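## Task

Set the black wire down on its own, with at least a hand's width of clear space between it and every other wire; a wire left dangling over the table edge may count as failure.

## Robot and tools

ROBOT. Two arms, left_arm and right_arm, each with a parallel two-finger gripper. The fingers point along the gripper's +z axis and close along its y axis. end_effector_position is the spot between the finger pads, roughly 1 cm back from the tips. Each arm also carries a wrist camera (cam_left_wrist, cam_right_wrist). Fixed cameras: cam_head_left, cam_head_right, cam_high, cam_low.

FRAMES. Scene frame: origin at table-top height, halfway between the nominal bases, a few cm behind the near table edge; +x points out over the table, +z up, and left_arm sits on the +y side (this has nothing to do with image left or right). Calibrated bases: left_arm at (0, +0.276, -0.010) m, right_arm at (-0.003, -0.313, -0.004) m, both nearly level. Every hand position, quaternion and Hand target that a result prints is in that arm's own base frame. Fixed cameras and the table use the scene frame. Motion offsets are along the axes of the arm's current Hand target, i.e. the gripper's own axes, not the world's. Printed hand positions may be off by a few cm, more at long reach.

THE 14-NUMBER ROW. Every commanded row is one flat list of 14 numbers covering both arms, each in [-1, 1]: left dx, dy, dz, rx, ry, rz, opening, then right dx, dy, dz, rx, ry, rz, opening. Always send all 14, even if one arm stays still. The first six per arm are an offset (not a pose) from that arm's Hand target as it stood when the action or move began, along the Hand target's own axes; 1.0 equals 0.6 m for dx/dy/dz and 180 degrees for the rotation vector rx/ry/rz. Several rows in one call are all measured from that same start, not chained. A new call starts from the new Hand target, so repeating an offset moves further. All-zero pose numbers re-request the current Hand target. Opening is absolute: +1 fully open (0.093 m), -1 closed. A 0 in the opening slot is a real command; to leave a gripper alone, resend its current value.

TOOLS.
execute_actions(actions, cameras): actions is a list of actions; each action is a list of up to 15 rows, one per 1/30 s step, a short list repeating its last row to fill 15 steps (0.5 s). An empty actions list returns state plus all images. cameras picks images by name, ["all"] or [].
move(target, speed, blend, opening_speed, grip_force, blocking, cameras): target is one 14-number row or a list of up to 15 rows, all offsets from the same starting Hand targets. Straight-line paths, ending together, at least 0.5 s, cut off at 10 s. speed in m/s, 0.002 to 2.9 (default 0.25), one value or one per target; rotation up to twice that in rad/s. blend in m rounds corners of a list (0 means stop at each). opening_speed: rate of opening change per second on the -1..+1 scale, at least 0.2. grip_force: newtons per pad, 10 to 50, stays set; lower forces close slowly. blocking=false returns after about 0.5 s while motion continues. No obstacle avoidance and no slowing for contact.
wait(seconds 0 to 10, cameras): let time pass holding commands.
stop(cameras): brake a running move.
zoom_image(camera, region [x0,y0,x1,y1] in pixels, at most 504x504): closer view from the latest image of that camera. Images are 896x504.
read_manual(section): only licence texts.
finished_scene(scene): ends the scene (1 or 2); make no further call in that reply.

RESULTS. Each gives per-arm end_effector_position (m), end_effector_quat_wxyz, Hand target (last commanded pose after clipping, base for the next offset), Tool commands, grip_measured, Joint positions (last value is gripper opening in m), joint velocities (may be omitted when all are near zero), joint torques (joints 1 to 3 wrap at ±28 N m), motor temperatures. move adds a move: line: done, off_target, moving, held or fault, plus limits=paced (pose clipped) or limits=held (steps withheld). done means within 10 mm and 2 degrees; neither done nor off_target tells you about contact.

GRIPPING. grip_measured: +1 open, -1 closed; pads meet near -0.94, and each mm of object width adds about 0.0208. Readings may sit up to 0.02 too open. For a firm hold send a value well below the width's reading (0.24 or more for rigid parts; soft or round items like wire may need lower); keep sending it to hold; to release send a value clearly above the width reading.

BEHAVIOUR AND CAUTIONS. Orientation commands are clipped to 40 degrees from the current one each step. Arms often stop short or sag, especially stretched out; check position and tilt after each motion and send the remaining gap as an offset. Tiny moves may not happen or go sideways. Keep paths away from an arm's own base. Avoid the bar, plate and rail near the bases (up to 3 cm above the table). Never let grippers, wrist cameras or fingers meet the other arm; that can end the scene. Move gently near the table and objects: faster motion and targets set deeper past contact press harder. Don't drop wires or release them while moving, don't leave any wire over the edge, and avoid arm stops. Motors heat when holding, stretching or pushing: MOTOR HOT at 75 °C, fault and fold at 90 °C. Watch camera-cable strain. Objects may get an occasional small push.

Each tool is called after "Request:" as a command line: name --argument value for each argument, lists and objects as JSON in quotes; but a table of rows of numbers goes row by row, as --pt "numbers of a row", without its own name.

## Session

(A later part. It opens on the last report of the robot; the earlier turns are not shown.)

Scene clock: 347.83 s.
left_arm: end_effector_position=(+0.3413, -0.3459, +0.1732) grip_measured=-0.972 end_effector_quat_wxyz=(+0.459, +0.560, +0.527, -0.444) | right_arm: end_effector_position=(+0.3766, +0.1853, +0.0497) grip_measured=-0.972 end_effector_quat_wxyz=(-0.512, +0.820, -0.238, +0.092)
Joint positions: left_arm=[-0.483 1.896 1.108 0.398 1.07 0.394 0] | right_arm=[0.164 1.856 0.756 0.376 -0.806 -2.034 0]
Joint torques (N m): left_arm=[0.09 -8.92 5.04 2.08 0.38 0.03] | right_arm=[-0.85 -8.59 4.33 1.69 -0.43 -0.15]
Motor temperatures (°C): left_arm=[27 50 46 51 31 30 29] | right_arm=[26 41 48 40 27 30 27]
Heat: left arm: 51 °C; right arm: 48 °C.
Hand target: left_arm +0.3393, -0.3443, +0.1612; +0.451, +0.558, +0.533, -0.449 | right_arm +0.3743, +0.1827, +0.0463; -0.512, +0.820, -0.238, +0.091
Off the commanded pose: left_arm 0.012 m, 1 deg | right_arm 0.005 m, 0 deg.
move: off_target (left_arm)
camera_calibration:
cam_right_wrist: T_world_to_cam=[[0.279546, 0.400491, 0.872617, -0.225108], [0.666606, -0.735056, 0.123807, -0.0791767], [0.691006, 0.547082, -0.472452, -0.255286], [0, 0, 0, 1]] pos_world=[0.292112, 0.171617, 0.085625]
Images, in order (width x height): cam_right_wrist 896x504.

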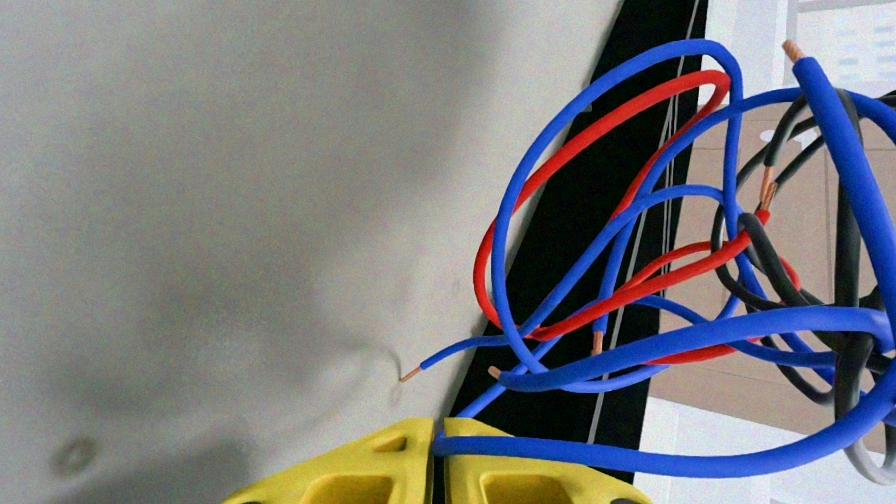

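Request:
zoom_image --camera "cam_right_wrist" --region '[680, 30, 896, 280]'

Request:
zoom_image --camera "cam_right_wrist" --region '[680, 254, 896, 504]'

Request:
zoom_image --camera "cam_right_wrist" --region '[400, 150, 800, 504]'

Scaled by 2.016.

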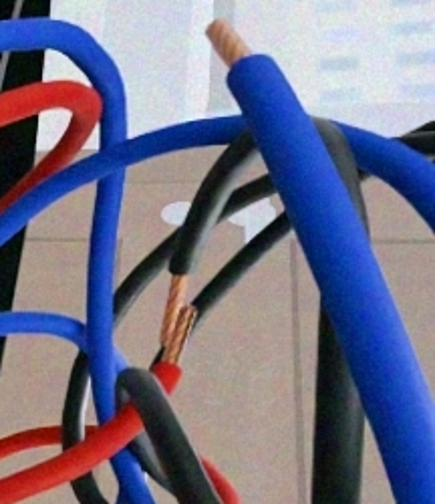

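Scaled by 2.016.

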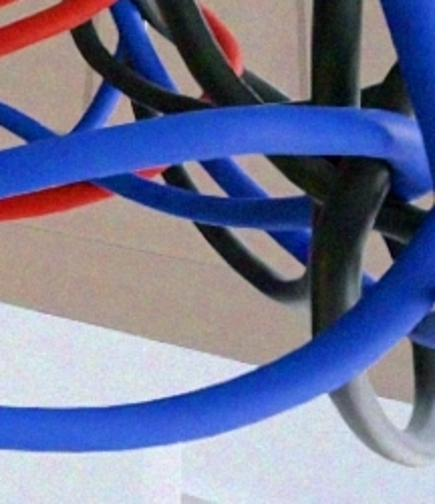

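Scaled by 1.260.

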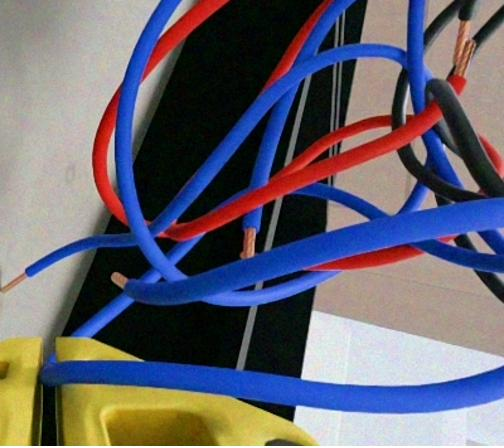

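Request:
move --target '[0,0,0,0,0,0,-1, 0.003,0.03,-0.035,0,0,0,-1]' --speed 0.04 --cameras '["cam_right_wrist"]'

Scene clock: 361.20 s.
left_arm: end_effector_position=(+0.3413, -0.3459, +0.1732) grip_measured=-0.972 end_effector_quat_wxyz=(+0.459, +0.560, +0.527, -0.444) | right_arm: end_effector_position=(+0.3631, +0.1617, +0.0358) grip_measured=-0.972 end_effector_quat_wxyz=(-0.513, +0.818, -0.246, +0.085)
Joint positions: left_arm=[-0.483 1.896 1.108 0.398 1.07 0.394 0] | right_arm=[0.092 1.856 0.69 0.384 -0.86 -2.087 0]
Joint torques (N m): left_arm=[0.09 -8.92 5.03 2.08 0.38 0.04] | right_arm=[-0.9 -10.09 3.95 1.57 -0.46 -0.13]
Heat: left arm: 51 °C; right arm: 47 °C.
Hand target: left_arm +0.3393, -0.3443, +0.1612; +0.451, +0.558, +0.533, -0.449 | right_arm +0.3621, +0.1584, +0.0398; -0.512, +0.820, -0.238, +0.091
Off the commanded pose: left_arm 0.012 m, 1 deg | right_arm 0.005 m, 1 deg.
joint sent to its limit (right arm) — joint 6 (wrist roll), lower limit. The joint targets still meet the commanded pose.
move: off_target (left_arm)
camera_calibration:
cam_right_wrist: T_world_to_cam=[[0.299402, 0.391617, 0.870054, -0.205365], [0.663215, -0.740985, 0.105296, -0.0830122], [0.685933, 0.545507, -0.481579, -0.237182], [0, 0, 0, 1]] pos_world=[0.279232, 0.148298, 0.0731984]
Images, in order (width x height): cam_right_wrist 896x504.

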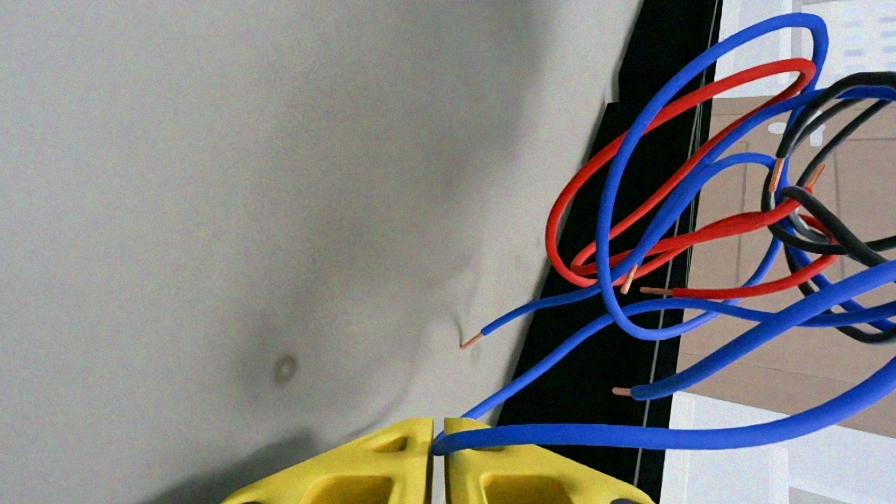

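Request:
move --target '[0,0,0,0,0,0,-1, 0.0175,0.022,-0.065,0,0,0.06,-1]' --speed 0.05 --cameras '["cam_right_wrist"]'

Scene clock: 368.20 s.
left_arm: end_effector_position=(+0.3413, -0.3459, +0.1732) grip_measured=-0.972 end_effector_quat_wxyz=(+0.459, +0.560, +0.527, -0.444) | right_arm: end_effector_position=(+0.3533, +0.1208, +0.0405) grip_measured=-0.972 end_effector_quat_wxyz=(-0.519, +0.794, -0.314, +0.040)
Joint positions: left_arm=[-0.483 1.896 1.108 0.398 1.07 0.394 0] | right_arm=[-0.048 1.807 0.69 0.199 -0.956 -2.088 0]
Joint torques (N m): left_arm=[0.09 -8.92 5.04 2.08 0.38 0.03] | right_arm=[-0.96 -9.98 4.81 1.15 -0.5 -0.15]
Heat: left arm: 51 °C; right arm: 47 °C.
Hand target: left_arm +0.3393, -0.3443, +0.1612; +0.451, +0.558, +0.533, -0.449 | right_arm +0.3520, +0.1175, +0.0450; -0.518, +0.794, -0.314, +0.042
Off the commanded pose: left_arm 0.012 m, 1 deg | right_arm 0.006 m, 0 deg.
joint sent to its limit (right arm) — joint 6 (wrist roll), lower limit. The joint targets still meet the commanded pose.
move: off_target (left_arm)
camera_calibration:
cam_right_wrist: T_world_to_cam=[[0.443805, 0.303552, 0.843145, -0.229819], [0.609705, -0.791817, -0.035857, -0.0765783], [0.656732, 0.529984, -0.536489, -0.191326], [0, 0, 0, 1]] pos_world=[0.274335, 0.110526, 0.0883802]
Images, in order (width x height): cam_right_wrist 896x504.

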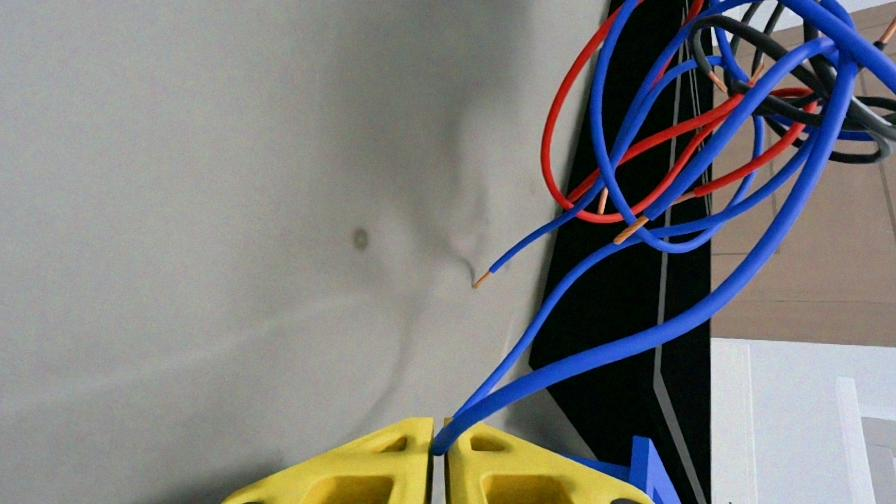

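Request:
zoom_image --camera "cam_right_wrist" --region '[520, 0, 896, 300]'

Scaled by 1.340.

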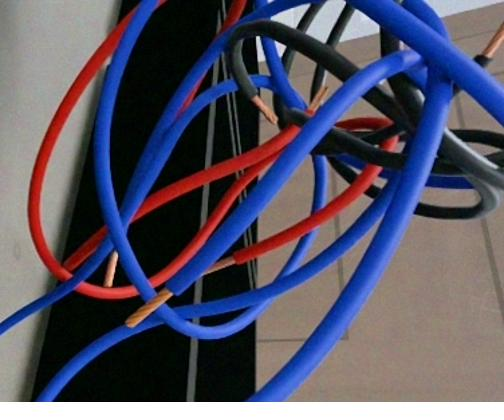

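Request:
move --target '[0,0,0,0,0,0,-1, -0.008,-0.076,-0.0725,0,0,0,-1]' --speed 0.08 --cameras '["cam_right_wrist"]'

Request:
zoom_image --camera "cam_right_wrist" --region '[400, 0, 896, 400]'

Scene clock: 376.57 s.
left_arm: end_effector_position=(+0.3415, -0.3459, +0.1737) grip_measured=-0.972 end_effector_quat_wxyz=(+0.461, +0.561, +0.526, -0.444) | right_arm: end_effector_position=(+0.3470, +0.1007, +0.0932) grip_measured=-0.972 end_effector_quat_wxyz=(-0.521, +0.781, -0.342, +0.042)
Joint positions: left_arm=[-0.483 1.896 1.108 0.401 1.07 0.394 0] | right_arm=[-0.114 1.609 0.742 -0.075 -0.976 -2.089 0]
Joint torques (N m): left_arm=[0.09 -8.92 5.04 2.06 0.37 0.03] | right_arm=[-0.79 -8.61 7.76 1.13 -0.59 -0.14]
Heat: left arm: 52 °C; right arm: 47 °C.
Hand target: left_arm +0.3393, -0.3443, +0.1612; +0.451, +0.558, +0.533, -0.449 | right_arm +0.3519, +0.0977, +0.1050; -0.518, +0.794, -0.314, +0.042
Off the commanded pose: left_arm 0.013 m, 2 deg | right_arm 0.013 m, 4 deg.
joint sent to its limit (right arm) — joint 6 (wrist roll), lower limit. The joint targets are off in orientation, not in position.
move: off_target (left_arm, right_arm)
camera_calibration:
cam_right_wrist: T_world_to_cam=[[0.477903, 0.264369, 0.837686, -0.272817], [0.565289, -0.822489, -0.0629267, -0.0656426], [0.672351, 0.503608, -0.542515, -0.150537], [0, 0, 0, 1]] pos_world=[0.268701, 0.0939457, 0.142736]
Images, in order (width x height): cam_right_wrist 896x504.

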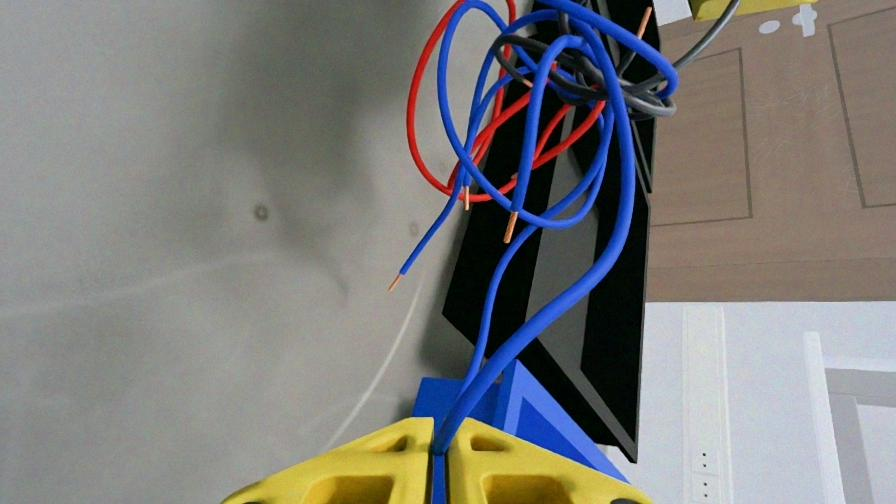

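Scaled by 1.016.

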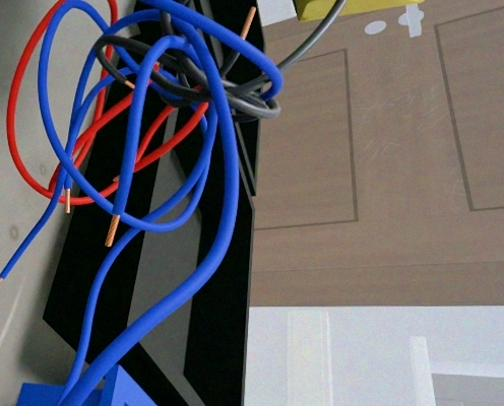

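Request:
zoom_image --camera "cam_right_wrist" --region '[470, 0, 700, 140]'

Scaled by 2.191.

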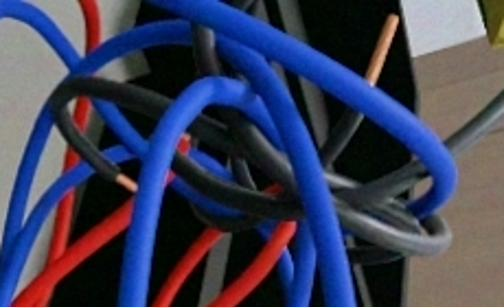

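Request:
move --target '[0,0,0,0,0,0,-1, 0.0317,0.0297,-0.0732,0,0,0.03,-1]' --speed 0.05 --cameras '["cam_right_wrist"]'

Request:
zoom_image --camera "cam_right_wrist" --region '[420, 0, 720, 220]'

Scene clock: 399.97 s.
left_arm: end_effector_position=(+0.3415, -0.3460, +0.1738) grip_measured=-0.972 end_effector_quat_wxyz=(+0.461, +0.561, +0.526, -0.444) | right_arm: end_effector_position=(+0.3464, +0.0507, +0.1045) grip_measured=-0.972 end_effector_quat_wxyz=(-0.541, +0.738, -0.399, +0.051)
Joint positions: left_arm=[-0.483 1.896 1.108 0.402 1.07 0.394 0] | right_arm=[-0.287 1.582 0.742 -0.145 -1.057 -2.089 0]
Joint torques (N m): left_arm=[0.08 -8.92 5.03 2.05 0.38 0.03] | right_arm=[-1.1 -8.61 4.9 1.05 -0.53 -0.12]
Heat: left arm: 53 °C; right arm: 49 °C.
Hand target: left_arm +0.3394, -0.3443, +0.1613; +0.451, +0.558, +0.533, -0.449 | right_arm +0.3417, +0.0476, +0.1052; -0.520, +0.779, -0.351, +0.018
Off the commanded pose: left_arm 0.013 m, 2 deg | right_arm 0.006 m, 8 deg.
joint sent to its limit (right arm) — joint 6 (wrist roll), lower limit. The joint targets are off in orientation, not in position.
move: off_target (left_arm, right_arm)
camera_calibration:
cam_right_wrist: T_world_to_cam=[[0.527463, 0.13854, 0.838206, -0.279492], [0.454381, -0.879651, -0.14054, -0.0562906], [0.717858, 0.454995, -0.526934, -0.133694], [0, 0, 0, 1]] pos_world=[0.268972, 0.0500347, 0.155913]
Images, in order (width x height): cam_right_wrist 896x504.

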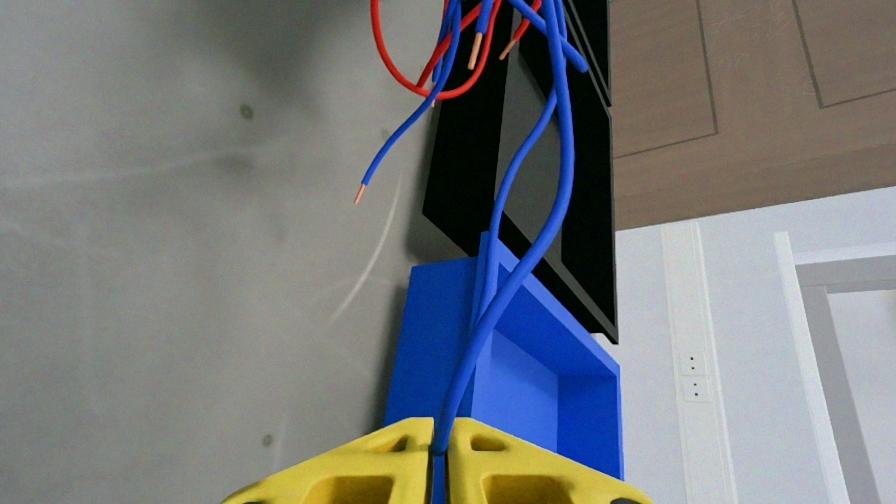

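Scaled by 1.680.

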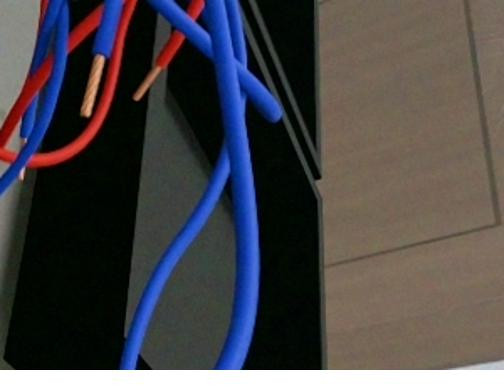

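Request:
wait --seconds 0.1 --cameras '["cam_low","cam_left_wrist","cam_high"]'

Request:
zoom_image --camera "cam_low" --region '[380, 120, 540, 240]'

Request:
zoom_image --camera "cam_high" --region '[320, 180, 480, 320]'

Scene clock: 402.70 s.
left_arm: end_effector_position=(+0.3415, -0.3460, +0.1738) grip_measured=-0.972 end_effector_quat_wxyz=(+0.461, +0.561, +0.526, -0.444) | right_arm: end_effector_position=(+0.3463, +0.0508, +0.1045) grip_measured=-0.972 end_effector_quat_wxyz=(-0.541, +0.738, -0.399, +0.051)
Joint positions: left_arm=[-0.483 1.896 1.108 0.402 1.07 0.394 0] | right_arm=[-0.287 1.582 0.742 -0.145 -1.058 -2.089 0]
Joint torques (N m): left_arm=[0.09 -8.92 5.03 2.05 0.37 0.03] | right_arm=[-1.1 -8.54 4.86 1.06 -0.55 -0.12]
Heat: left arm: 53 °C; right arm: 48 °C.
Hand target: left_arm +0.3394, -0.3443, +0.1613; +0.451, +0.558, +0.533, -0.449 | right_arm +0.3417, +0.0476, +0.1052; -0.520, +0.779, -0.351, +0.018
Tool commands: left_gripper/opening=-1.0 right_gripper/opening=-1.0
Off the commanded pose: left_arm 0.013 m, 2 deg | right_arm 0.006 m, 8 deg.
wait: 0.10 s; at rest from the start
camera_calibration:
cam_left_wrist: T_world_to_cam=[[-0.998566, 0.0311227, -0.0435653, 0.357426], [0.0535354, 0.569464, -0.820271, 0.3603], [-0.000720204, -0.821427, -0.570313, -0.106894], [0, 0, 0, 1]] pos_world=[0.337547, -0.304107, 0.250152]
Images, in order (width x height): cam_high 896x504, cam_low 896x504, cam_left_wrist 896x504.

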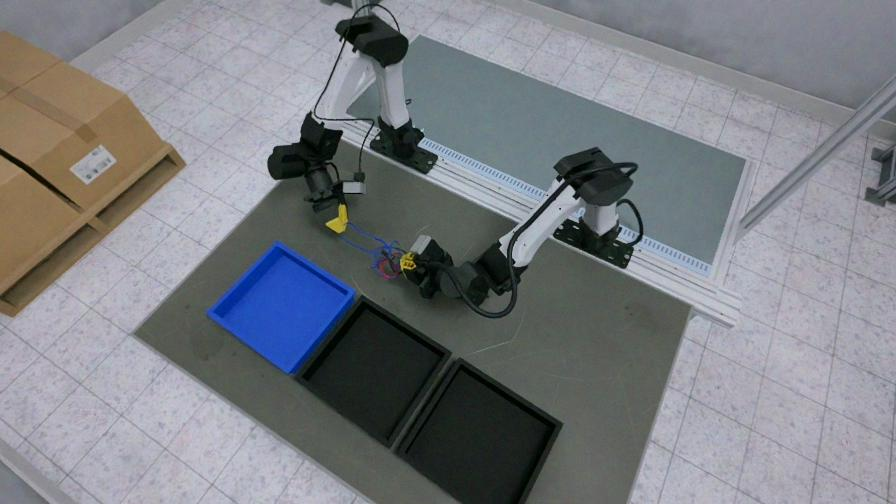

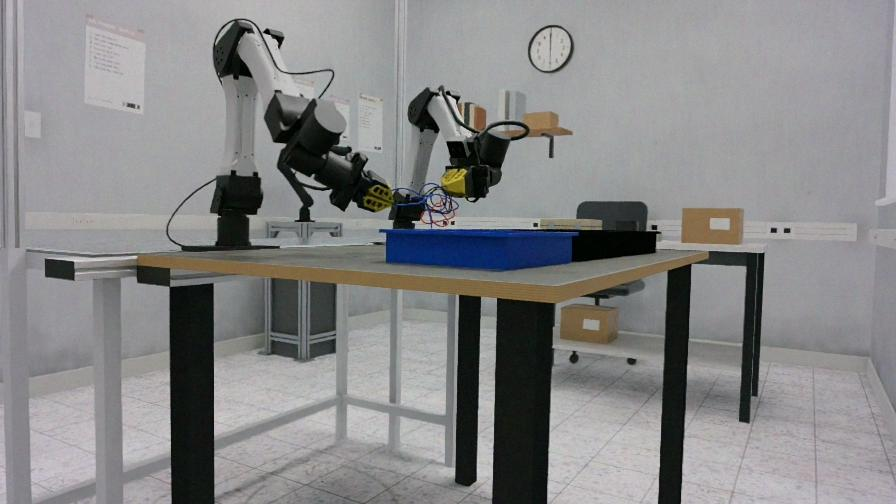

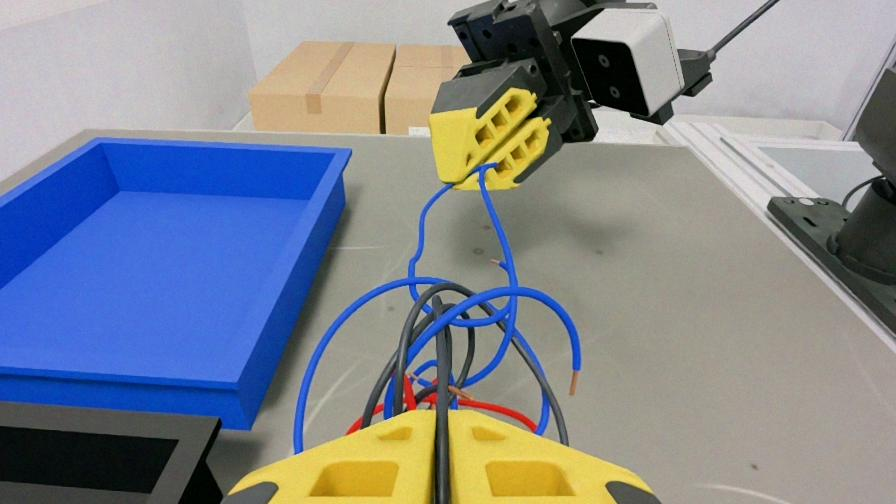

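Scaled by 3.150.

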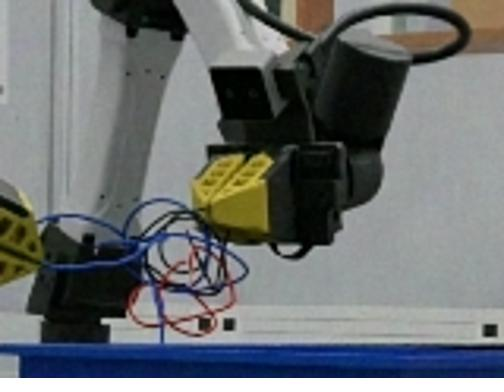

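Scaled by 3.150.

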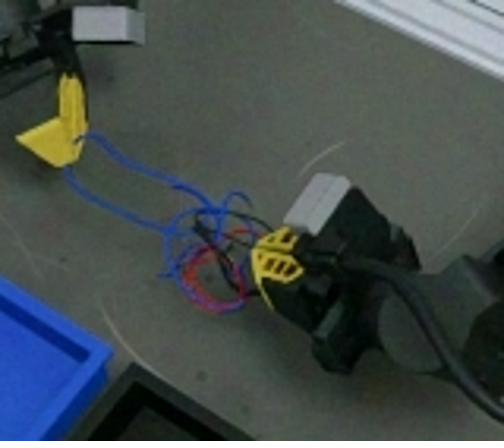

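Request:
zoom_image --camera "cam_left_wrist" --region '[280, 150, 620, 460]'

Request:
zoom_image --camera "cam_left_wrist" --region '[360, 260, 560, 430]'

Scaled by 1.482.

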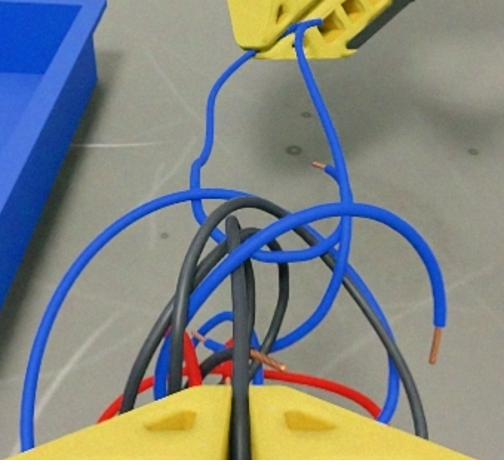

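Scaled by 2.520.

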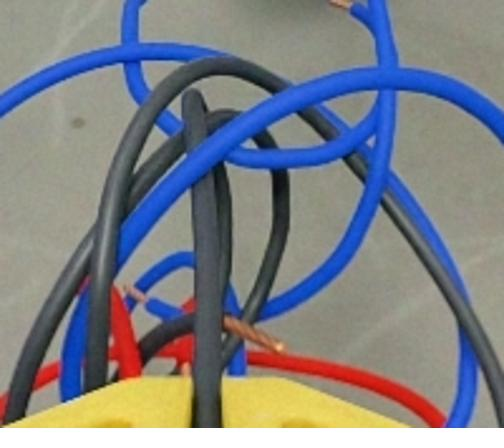

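Request:
move --target '[0,0,0,0,0,0,-1, 0.045,0.045,-0.11,0,0,0.04,-1]' --speed 0.06 --cameras '["cam_left_wrist"]'

Request:
zoom_image --camera "cam_left_wrist" --region '[280, 150, 620, 460]'

Scene clock: 422.97 s.
left_arm: end_effector_position=(+0.3416, -0.3460, +0.1739) grip_measured=-0.972 end_effector_quat_wxyz=(+0.461, +0.561, +0.525, -0.444) | right_arm: end_effector_position=(+0.3271, -0.0278, +0.1021) grip_measured=-0.972 end_effector_quat_wxyz=(-0.547, +0.662, -0.507, +0.076)
Joint positions: left_arm=[-0.483 1.896 1.108 0.402 1.07 0.394 0] | right_arm=[-0.563 1.55 0.701 -0.23 -1.112 -2.089 0]
Joint torques (N m): left_arm=[0.09 -8.91 5.03 2.05 0.37 0.03] | right_arm=[-0.54 -7.99 4.78 0.89 -0.7 -0.13]
Heat: left arm: 54 °C; right arm: 47 °C.
Hand target: left_arm +0.3394, -0.3443, +0.1613; +0.451, +0.558, +0.533, -0.449 | right_arm +0.3217, -0.0260, +0.1041; -0.520, +0.755, -0.400, -0.015
Off the commanded pose: left_arm 0.013 m, 2 deg | right_arm 0.006 m, 20 deg.
joint sent to its limit (right arm) — joint 6 (wrist roll), lower limit. The joint targets are off in orientation, not in position.
move: off_target (left_arm, right_arm)
camera_calibration:
cam_left_wrist: T_world_to_cam=[[-0.998555, 0.031056, -0.0438543, 0.35748], [0.0537346, 0.569171, -0.820462, 0.360276], [-0.000519659, -0.821633, -0.570017, -0.107041], [0, 0, 0, 1]] pos_world=[0.337549, -0.304109, 0.250254]
Images, in order (width x height): cam_left_wrist 896x504.

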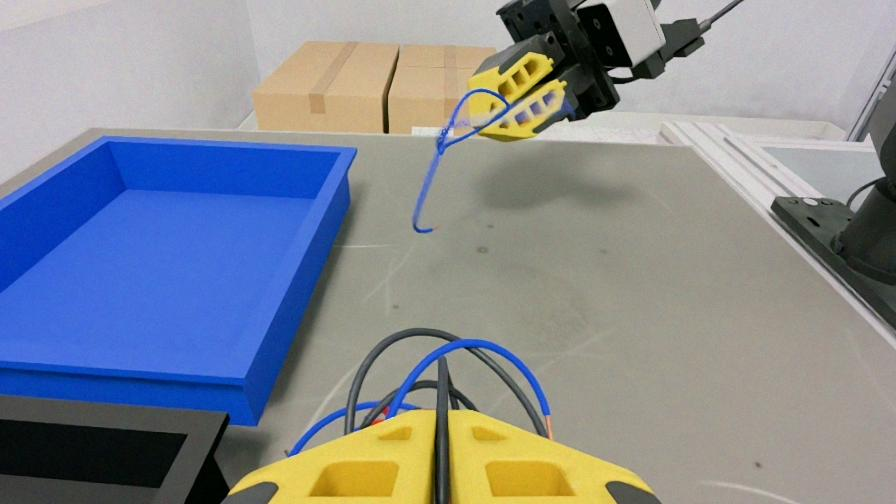

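Scaled by 1.482.

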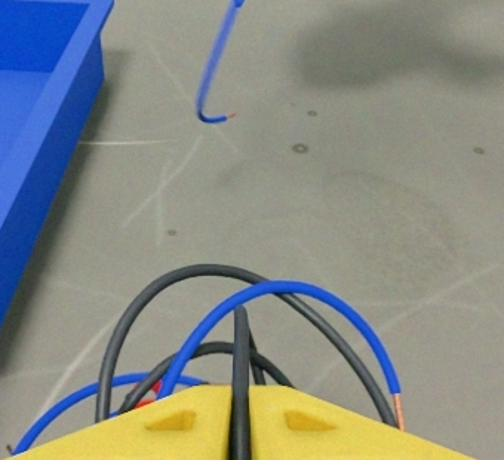

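Request:
move --target '[0,0,0,0,0,0,-1, 0.0512,0.0903,0.0537,0.0673,0.0707,0.0443,-1]' --speed 0.12 --cameras '["cam_right_wrist","cam_head_right"]'

Scene clock: 432.60 s.
left_arm: end_effector_position=(+0.3416, -0.3460, +0.1739) grip_measured=-0.972 end_effector_quat_wxyz=(+0.461, +0.561, +0.525, -0.444) | right_arm: end_effector_position=(+0.3236, -0.0255, +0.0377) grip_measured=-0.972 end_effector_quat_wxyz=(-0.547, +0.662, -0.506, +0.077)
Joint positions: left_arm=[-0.483 1.896 1.108 0.402 1.07 0.394 0] | right_arm=[-0.563 1.758 0.574 0.106 -1.112 -2.089 0]
Joint torques (N m): left_arm=[0.09 -8.91 5.01 2.04 0.37 0.03] | right_arm=[-0.61 -5.91 3.86 1.16 -0.63 -0.13]
Heat: left arm: 54 °C; right arm: 47 °C.
Hand target: left_arm +0.3394, -0.3443, +0.1613; +0.451, +0.558, +0.533, -0.449 | right_arm +0.3218, -0.0260, +0.0340; -0.547, +0.664, -0.505, +0.075
Off the commanded pose: left_arm 0.013 m, 2 deg | right_arm 0.004 m, 0 deg.
joint sent to its limit (right arm) — joint 6 (wrist roll), lower limit. The joint targets still meet the commanded pose.
move: off_target (left_arm)
camera_calibration:
cam_right_wrist: T_world_to_cam=[[0.590364, -0.0679566, 0.804271, -0.225244], [0.2149, -0.947247, -0.237782, -0.042947], [0.778003, 0.313216, -0.544617, -0.1403], [0, 0, 0, 1]] pos_world=[0.251359, -0.0120441, 0.0945354]
Images, in order (width x height): cam_head_right 896x504, cam_right_wrist 896x504.

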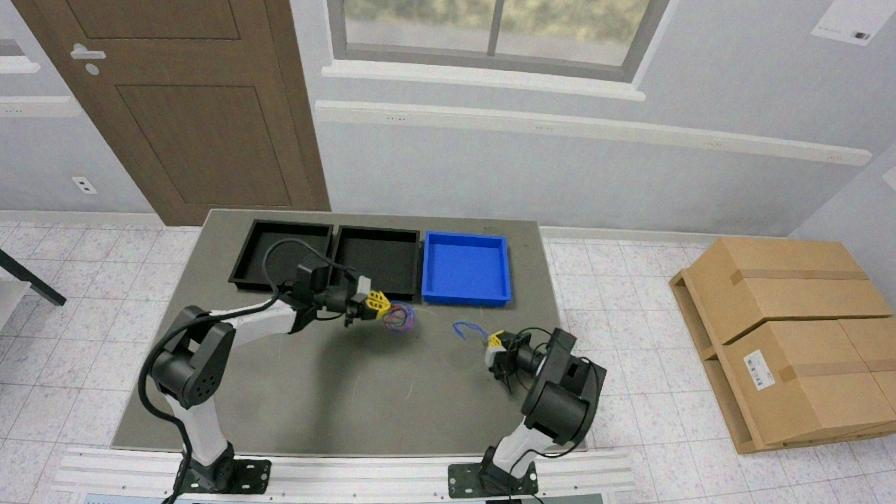

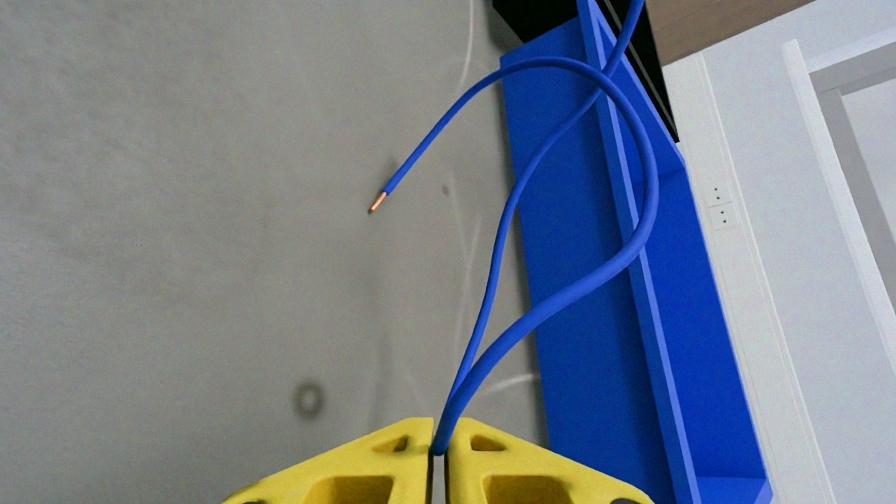

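Request:
move --pt "0 0 0 0 0 0 -1 0.0605 0.0347 -0.141 0 0 0 -1" --pt "0 0 0 0 0 0 -1 0.0605 0.0347 -0.141 0 0 0 -0.5" --pt "0 0 0 0 0 0 -1 0.0605 0.0347 -0.241 0 0 0 -0.5" --speed 0.12 --cameras '["cam_right_wrist","cam_head_right","cam_high"]'

Scene clock: 442.87 s.
left_arm: end_effector_position=(+0.3416, -0.3460, +0.1739) grip_measured=-0.972 end_effector_quat_wxyz=(+0.461, +0.561, +0.525, -0.444) | right_arm: end_effector_position=(+0.2345, -0.1457, +0.0544) grip_measured=-0.502 end_effector_quat_wxyz=(+0.572, -0.476, +0.623, -0.243)
Joint positions: left_arm=[-0.483 1.896 1.108 0.402 1.07 0.394 0] | right_arm=[-1.185 1.648 0.352 0.245 -1.304 -2.09 0.021]
Joint torques (N m): left_arm=[0.09 -8.94 5.04 2.04 0.37 0.03] | right_arm=[-0.62 -6.42 3.18 1.1 -0.73 -0.11]
Heat: left arm: 54 °C; right arm: 46 °C.
Hand target: left_arm +0.3394, -0.3443, +0.1613; +0.451, +0.558, +0.533, -0.449 | right_arm +0.2327, -0.1450, +0.0575; +0.547, -0.664, +0.505, -0.075
Off the commanded pose: left_arm 0.013 m, 2 deg | right_arm 0.004 m, 32 deg.
joint sent to its limit (right arm) — joint 6 (wrist roll), lower limit. The joint targets are off in orientation, not in position.
move: off_target (left_arm, right_arm); target 2's new opening was sent with right_arm's hand 0.003 m and 20 deg from that target
camera_calibration:
cam_right_wrist: T_world_to_cam=[[0.339483, -0.393855, 0.854184, -0.185734], [-0.246393, -0.91364, -0.323345, -0.0159797], [0.907768, -0.100695, -0.407208, -0.122495], [0, 0, 0, 1]] pos_world=[0.170313, -0.100087, 0.103603]
Images, in order (width x height): cam_head_right 896x504, cam_high 896x504, cam_right_wrist 896x504.

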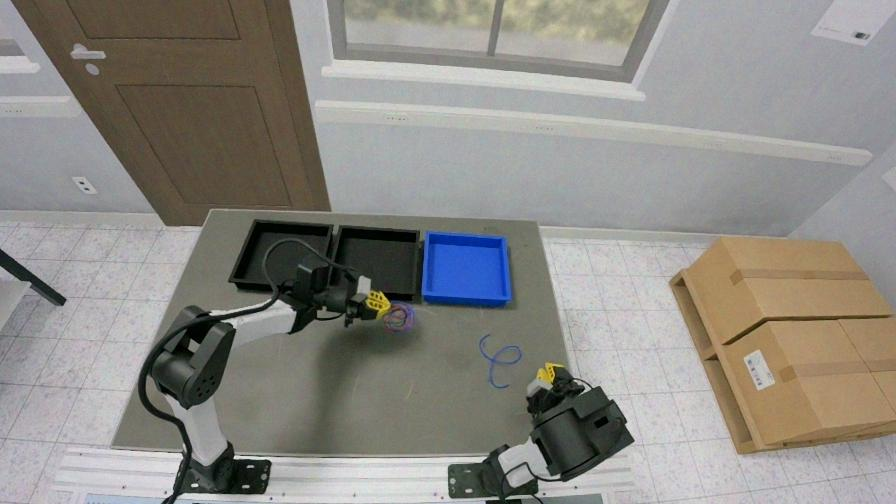

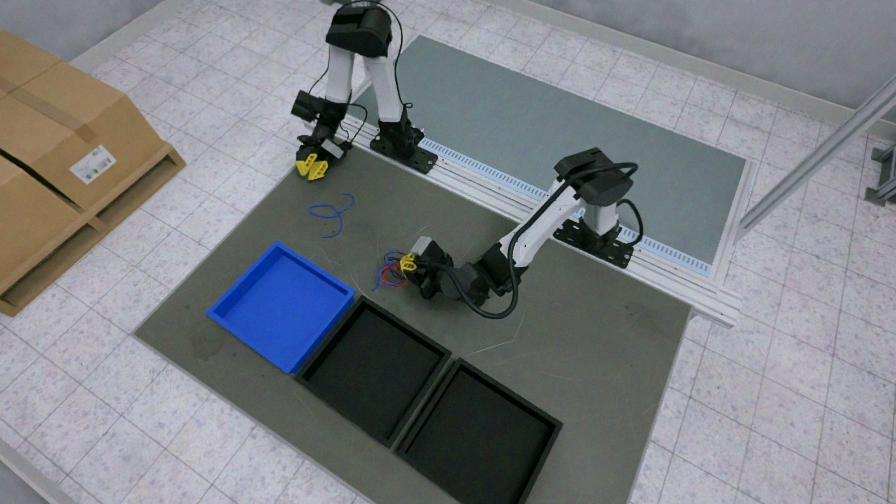

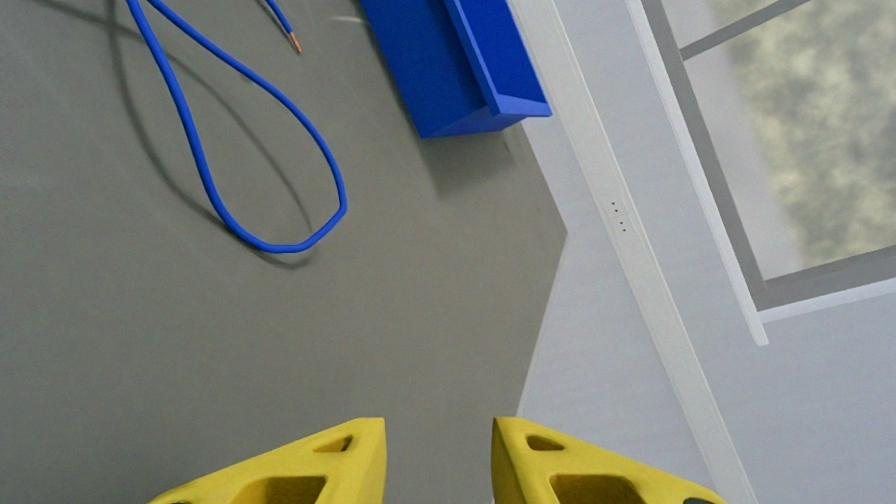

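Request:
move --target '[0,0,0,0,0,0,-1, -0.12,-0.12,0,0,0,0,-0.5]' --speed 0.2 --cameras '["cam_left_wrist"]'

Request:
zoom_image --camera "cam_left_wrist" --region '[250, 300, 600, 504]'

Scene clock: 448.80 s.
left_arm: end_effector_position=(+0.3416, -0.3460, +0.1739) grip_measured=-0.972 end_effector_quat_wxyz=(+0.461, +0.561, +0.525, -0.444) | right_arm: end_effector_position=(+0.2391, -0.0956, +0.1401) grip_measured=-0.502 end_effector_quat_wxyz=(+0.569, -0.516, +0.607, -0.202)
Joint positions: left_arm=[-0.483 1.896 1.108 0.402 1.07 0.394 0] | right_arm=[-1.052 1.144 0.481 -0.404 -1.257 -2.09 0.021]
Joint torques (N m): left_arm=[0.09 -8.95 5.03 2.04 0.38 0.03] | right_arm=[0.05 -3.84 8.38 0.81 -0.55 -0.13]
Motor temperatures (°C): left_arm=[27 50 45 55 31 30 29] | right_arm=[26 40 46 37 27 30 27]
Heat: left arm: 55 °C; right arm: 46 °C.
Hand target: left_arm +0.3394, -0.3443, +0.1613; +0.451, +0.558, +0.533, -0.449 | right_arm +0.2406, -0.0987, +0.1478; +0.547, -0.664, +0.505, -0.075
Off the commanded pose: left_arm 0.013 m, 2 deg | right_arm 0.008 m, 25 deg.
joint sent to its limit (right arm) — joint 6 (wrist roll), lower limit. The joint targets are off in orientation, not in position.
move: off_target (left_arm, right_arm)
camera_calibration:
cam_left_wrist: T_world_to_cam=[[-0.998555, 0.031056, -0.0438543, 0.35748], [0.0537346, 0.569171, -0.820462, 0.360276], [-0.000519659, -0.821633, -0.570017, -0.107041], [0, 0, 0, 1]] pos_world=[0.337549, -0.304109, 0.250254]
Images, in order (width x height): cam_left_wrist 896x504.

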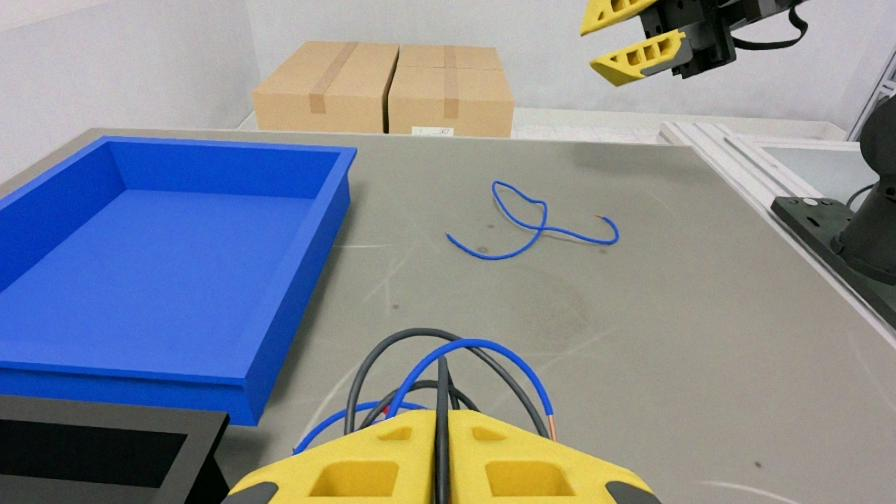

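Scaled by 1.440.

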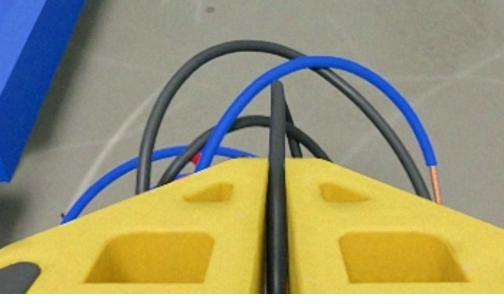

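Request:
move --target '[0,0,0,0,0,0,-1, -0.2188,-0.0525,0.3937,-0.0738,-0.1347,-0.1194,-0.2]' --speed 0.25 --cameras '["cam_right_wrist","cam_left_wrist"]'

Request:
zoom_image --camera "cam_right_wrist" --region '[380, 40, 740, 340]'

Scene clock: 470.53 s.
left_arm: end_effector_position=(+0.3416, -0.3460, +0.1739) grip_measured=-0.972 end_effector_quat_wxyz=(+0.461, +0.561, +0.525, -0.444) | right_arm: end_effector_position=(+0.3453, +0.1508, +0.1382) grip_measured=-0.202 end_effector_quat_wxyz=(-0.549, +0.789, -0.274, -0.015)
Joint positions: left_arm=[-0.483 1.896 1.108 0.402 1.07 0.394 0] | right_arm=[0.011 1.606 0.904 -0.241 -1.059 -2.088 0.036]
Joint torques (N m): left_arm=[0.1 -8.92 5.03 2.05 0.37 0.03] | right_arm=[-0.27 -6.35 8.47 1.05 -0.47 -0.14]
Motor temperatures (°C): left_arm=[27 51 45 55 31 30 29] | right_arm=[26 38 49 37 27 30 27]
Heat: left arm: 55 °C; right arm: 49 °C.
Hand target: left_arm +0.3394, -0.3443, +0.1613; +0.451, +0.558, +0.533, -0.449 | right_arm +0.3503, +0.1501, +0.1400; -0.537, +0.804, -0.254, -0.023
Off the commanded pose: left_arm 0.013 m, 2 deg | right_arm 0.005 m, 3 deg.
joint sent to its limit (right arm) — joint 6 (wrist roll), lower limit. The joint targets are off in orientation, not in position.
move: off_target (left_arm, right_arm)
camera_calibration:
cam_left_wrist: T_world_to_cam=[[-0.998555, 0.031056, -0.0438543, 0.35748], [0.0537346, 0.569171, -0.820462, 0.360276], [-0.000519659, -0.821633, -0.570017, -0.107041], [0, 0, 0, 1]] pos_world=[0.337549, -0.304109, 0.250254]
cam_right_wrist: T_world_to_cam=[[0.428886, 0.285685, 0.856995, -0.311826], [0.698641, -0.706302, -0.114186, -0.0770757], [0.572676, 0.647705, -0.502514, -0.143019], [0, 0, 0, 1]] pos_world=[0.269489, 0.127279, 0.186563]
Images, in order (width x height): cam_left_wrist 896x504, cam_right_wrist 896x504.

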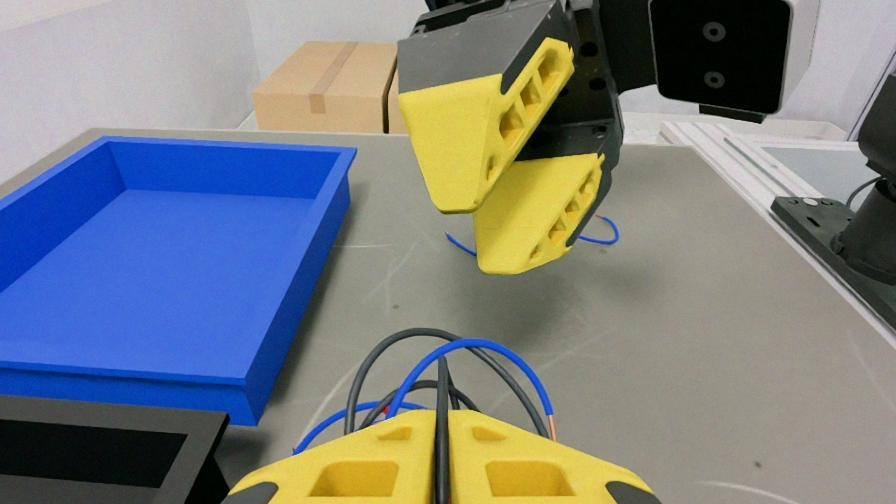

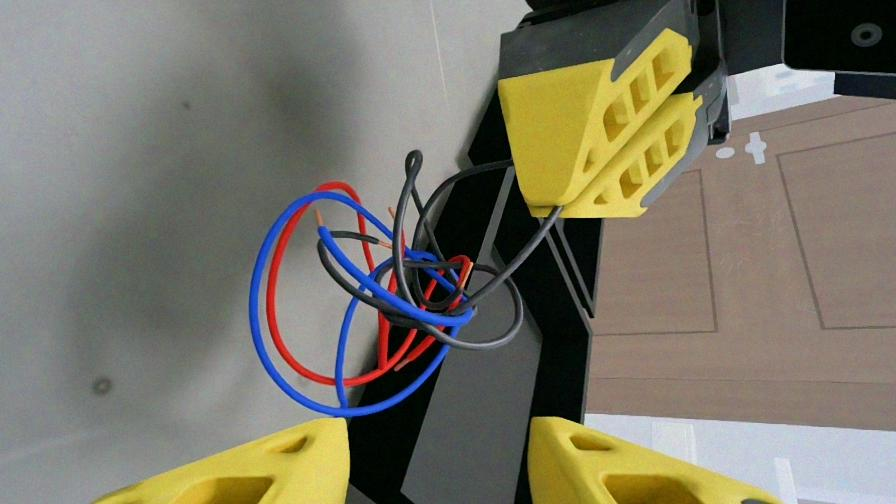

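Scaled by 1.400.

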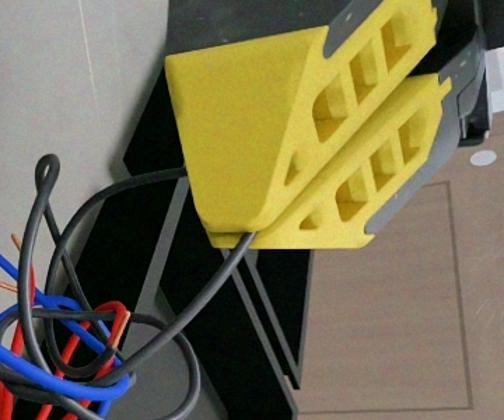

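Request:
zoom_image --camera "cam_right_wrist" --region '[230, 130, 570, 430]'

Request:
zoom_image --camera "cam_right_wrist" --region '[370, 210, 540, 370]'

Scaled by 1.482.

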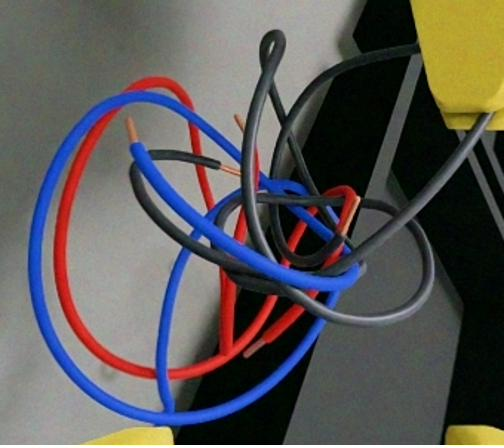

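Scaled by 2.965.

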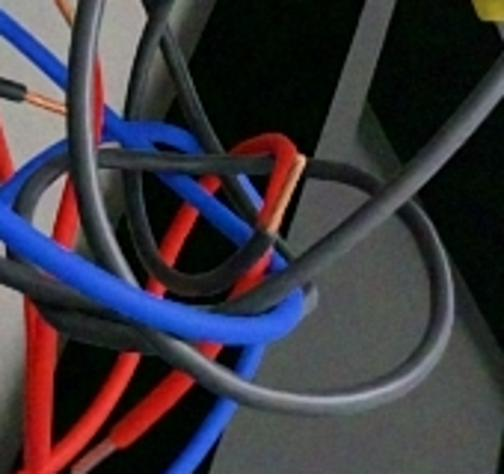

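Request:
move --target '[0,0,0,0,0,0,-1, 0.0062,0.0487,0.04,0,0,0,-0.5]' --speed 0.1 --cameras '["cam_right_wrist"]'

Scene clock: 518.37 s.
left_arm: end_effector_position=(+0.3416, -0.3460, +0.1739) grip_measured=-0.972 end_effector_quat_wxyz=(+0.461, +0.561, +0.525, -0.444) | right_arm: end_effector_position=(+0.3476, +0.1613, +0.1103) grip_measured=-0.499 end_effector_quat_wxyz=(-0.545, +0.796, -0.263, -0.018)
Joint positions: left_arm=[-0.483 1.896 1.108 0.402 1.07 0.394 0] | right_arm=[0.045 1.682 0.866 -0.124 -1.044 -2.088 0.021]
Joint torques (N m): left_arm=[0.1 -8.92 5 2.05 0.37 0.03] | right_arm=[-0.1 -6.94 5.23 1.32 -0.5 -0.14]
Motor temperatures (°C): left_arm=[27 51 45 56 31 30 29] | right_arm=[26 38 51 37 27 30 27]
Heat: left arm: 56 °C; right arm: 51 °C.
Hand target: left_arm +0.3394, -0.3443, +0.1613; +0.451, +0.558, +0.533, -0.449 | right_arm +0.3466, +0.1612, +0.1039; -0.537, +0.804, -0.254, -0.023
Off the commanded pose: left_arm 0.013 m, 2 deg | right_arm 0.006 m, 2 deg.
joint sent to its limit (right arm) — joint 6 (wrist roll), lower limit. The joint targets still meet the commanded pose.
move: off_target (left_arm)
camera_calibration:
cam_right_wrist: T_world_to_cam=[[0.418079, 0.306923, 0.85499, -0.291293], [0.716256, -0.690277, -0.102445, -0.0844859], [0.558737, 0.655222, -0.508426, -0.160921], [0, 0, 0, 1]] pos_world=[0.272209, 0.136525, 0.158581]
Images, in order (width x height): cam_right_wrist 896x504.

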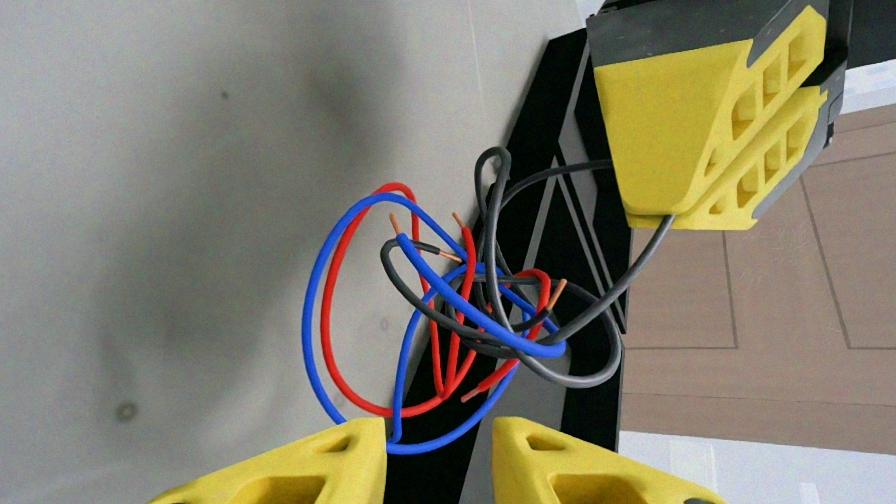

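Request:
zoom_image --camera "cam_right_wrist" --region '[290, 140, 650, 460]'

Request:
zoom_image --camera "cam_right_wrist" --region '[430, 220, 640, 400]'

Scaled by 1.400.

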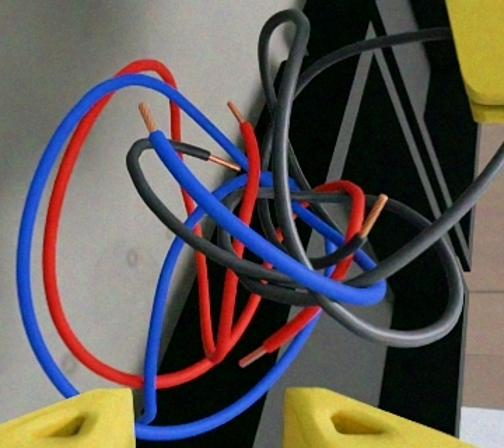

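Scaled by 2.400.

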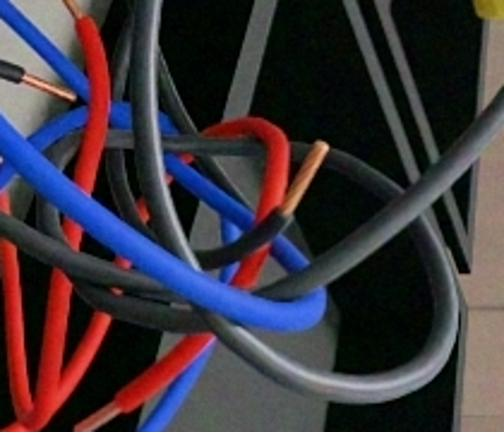

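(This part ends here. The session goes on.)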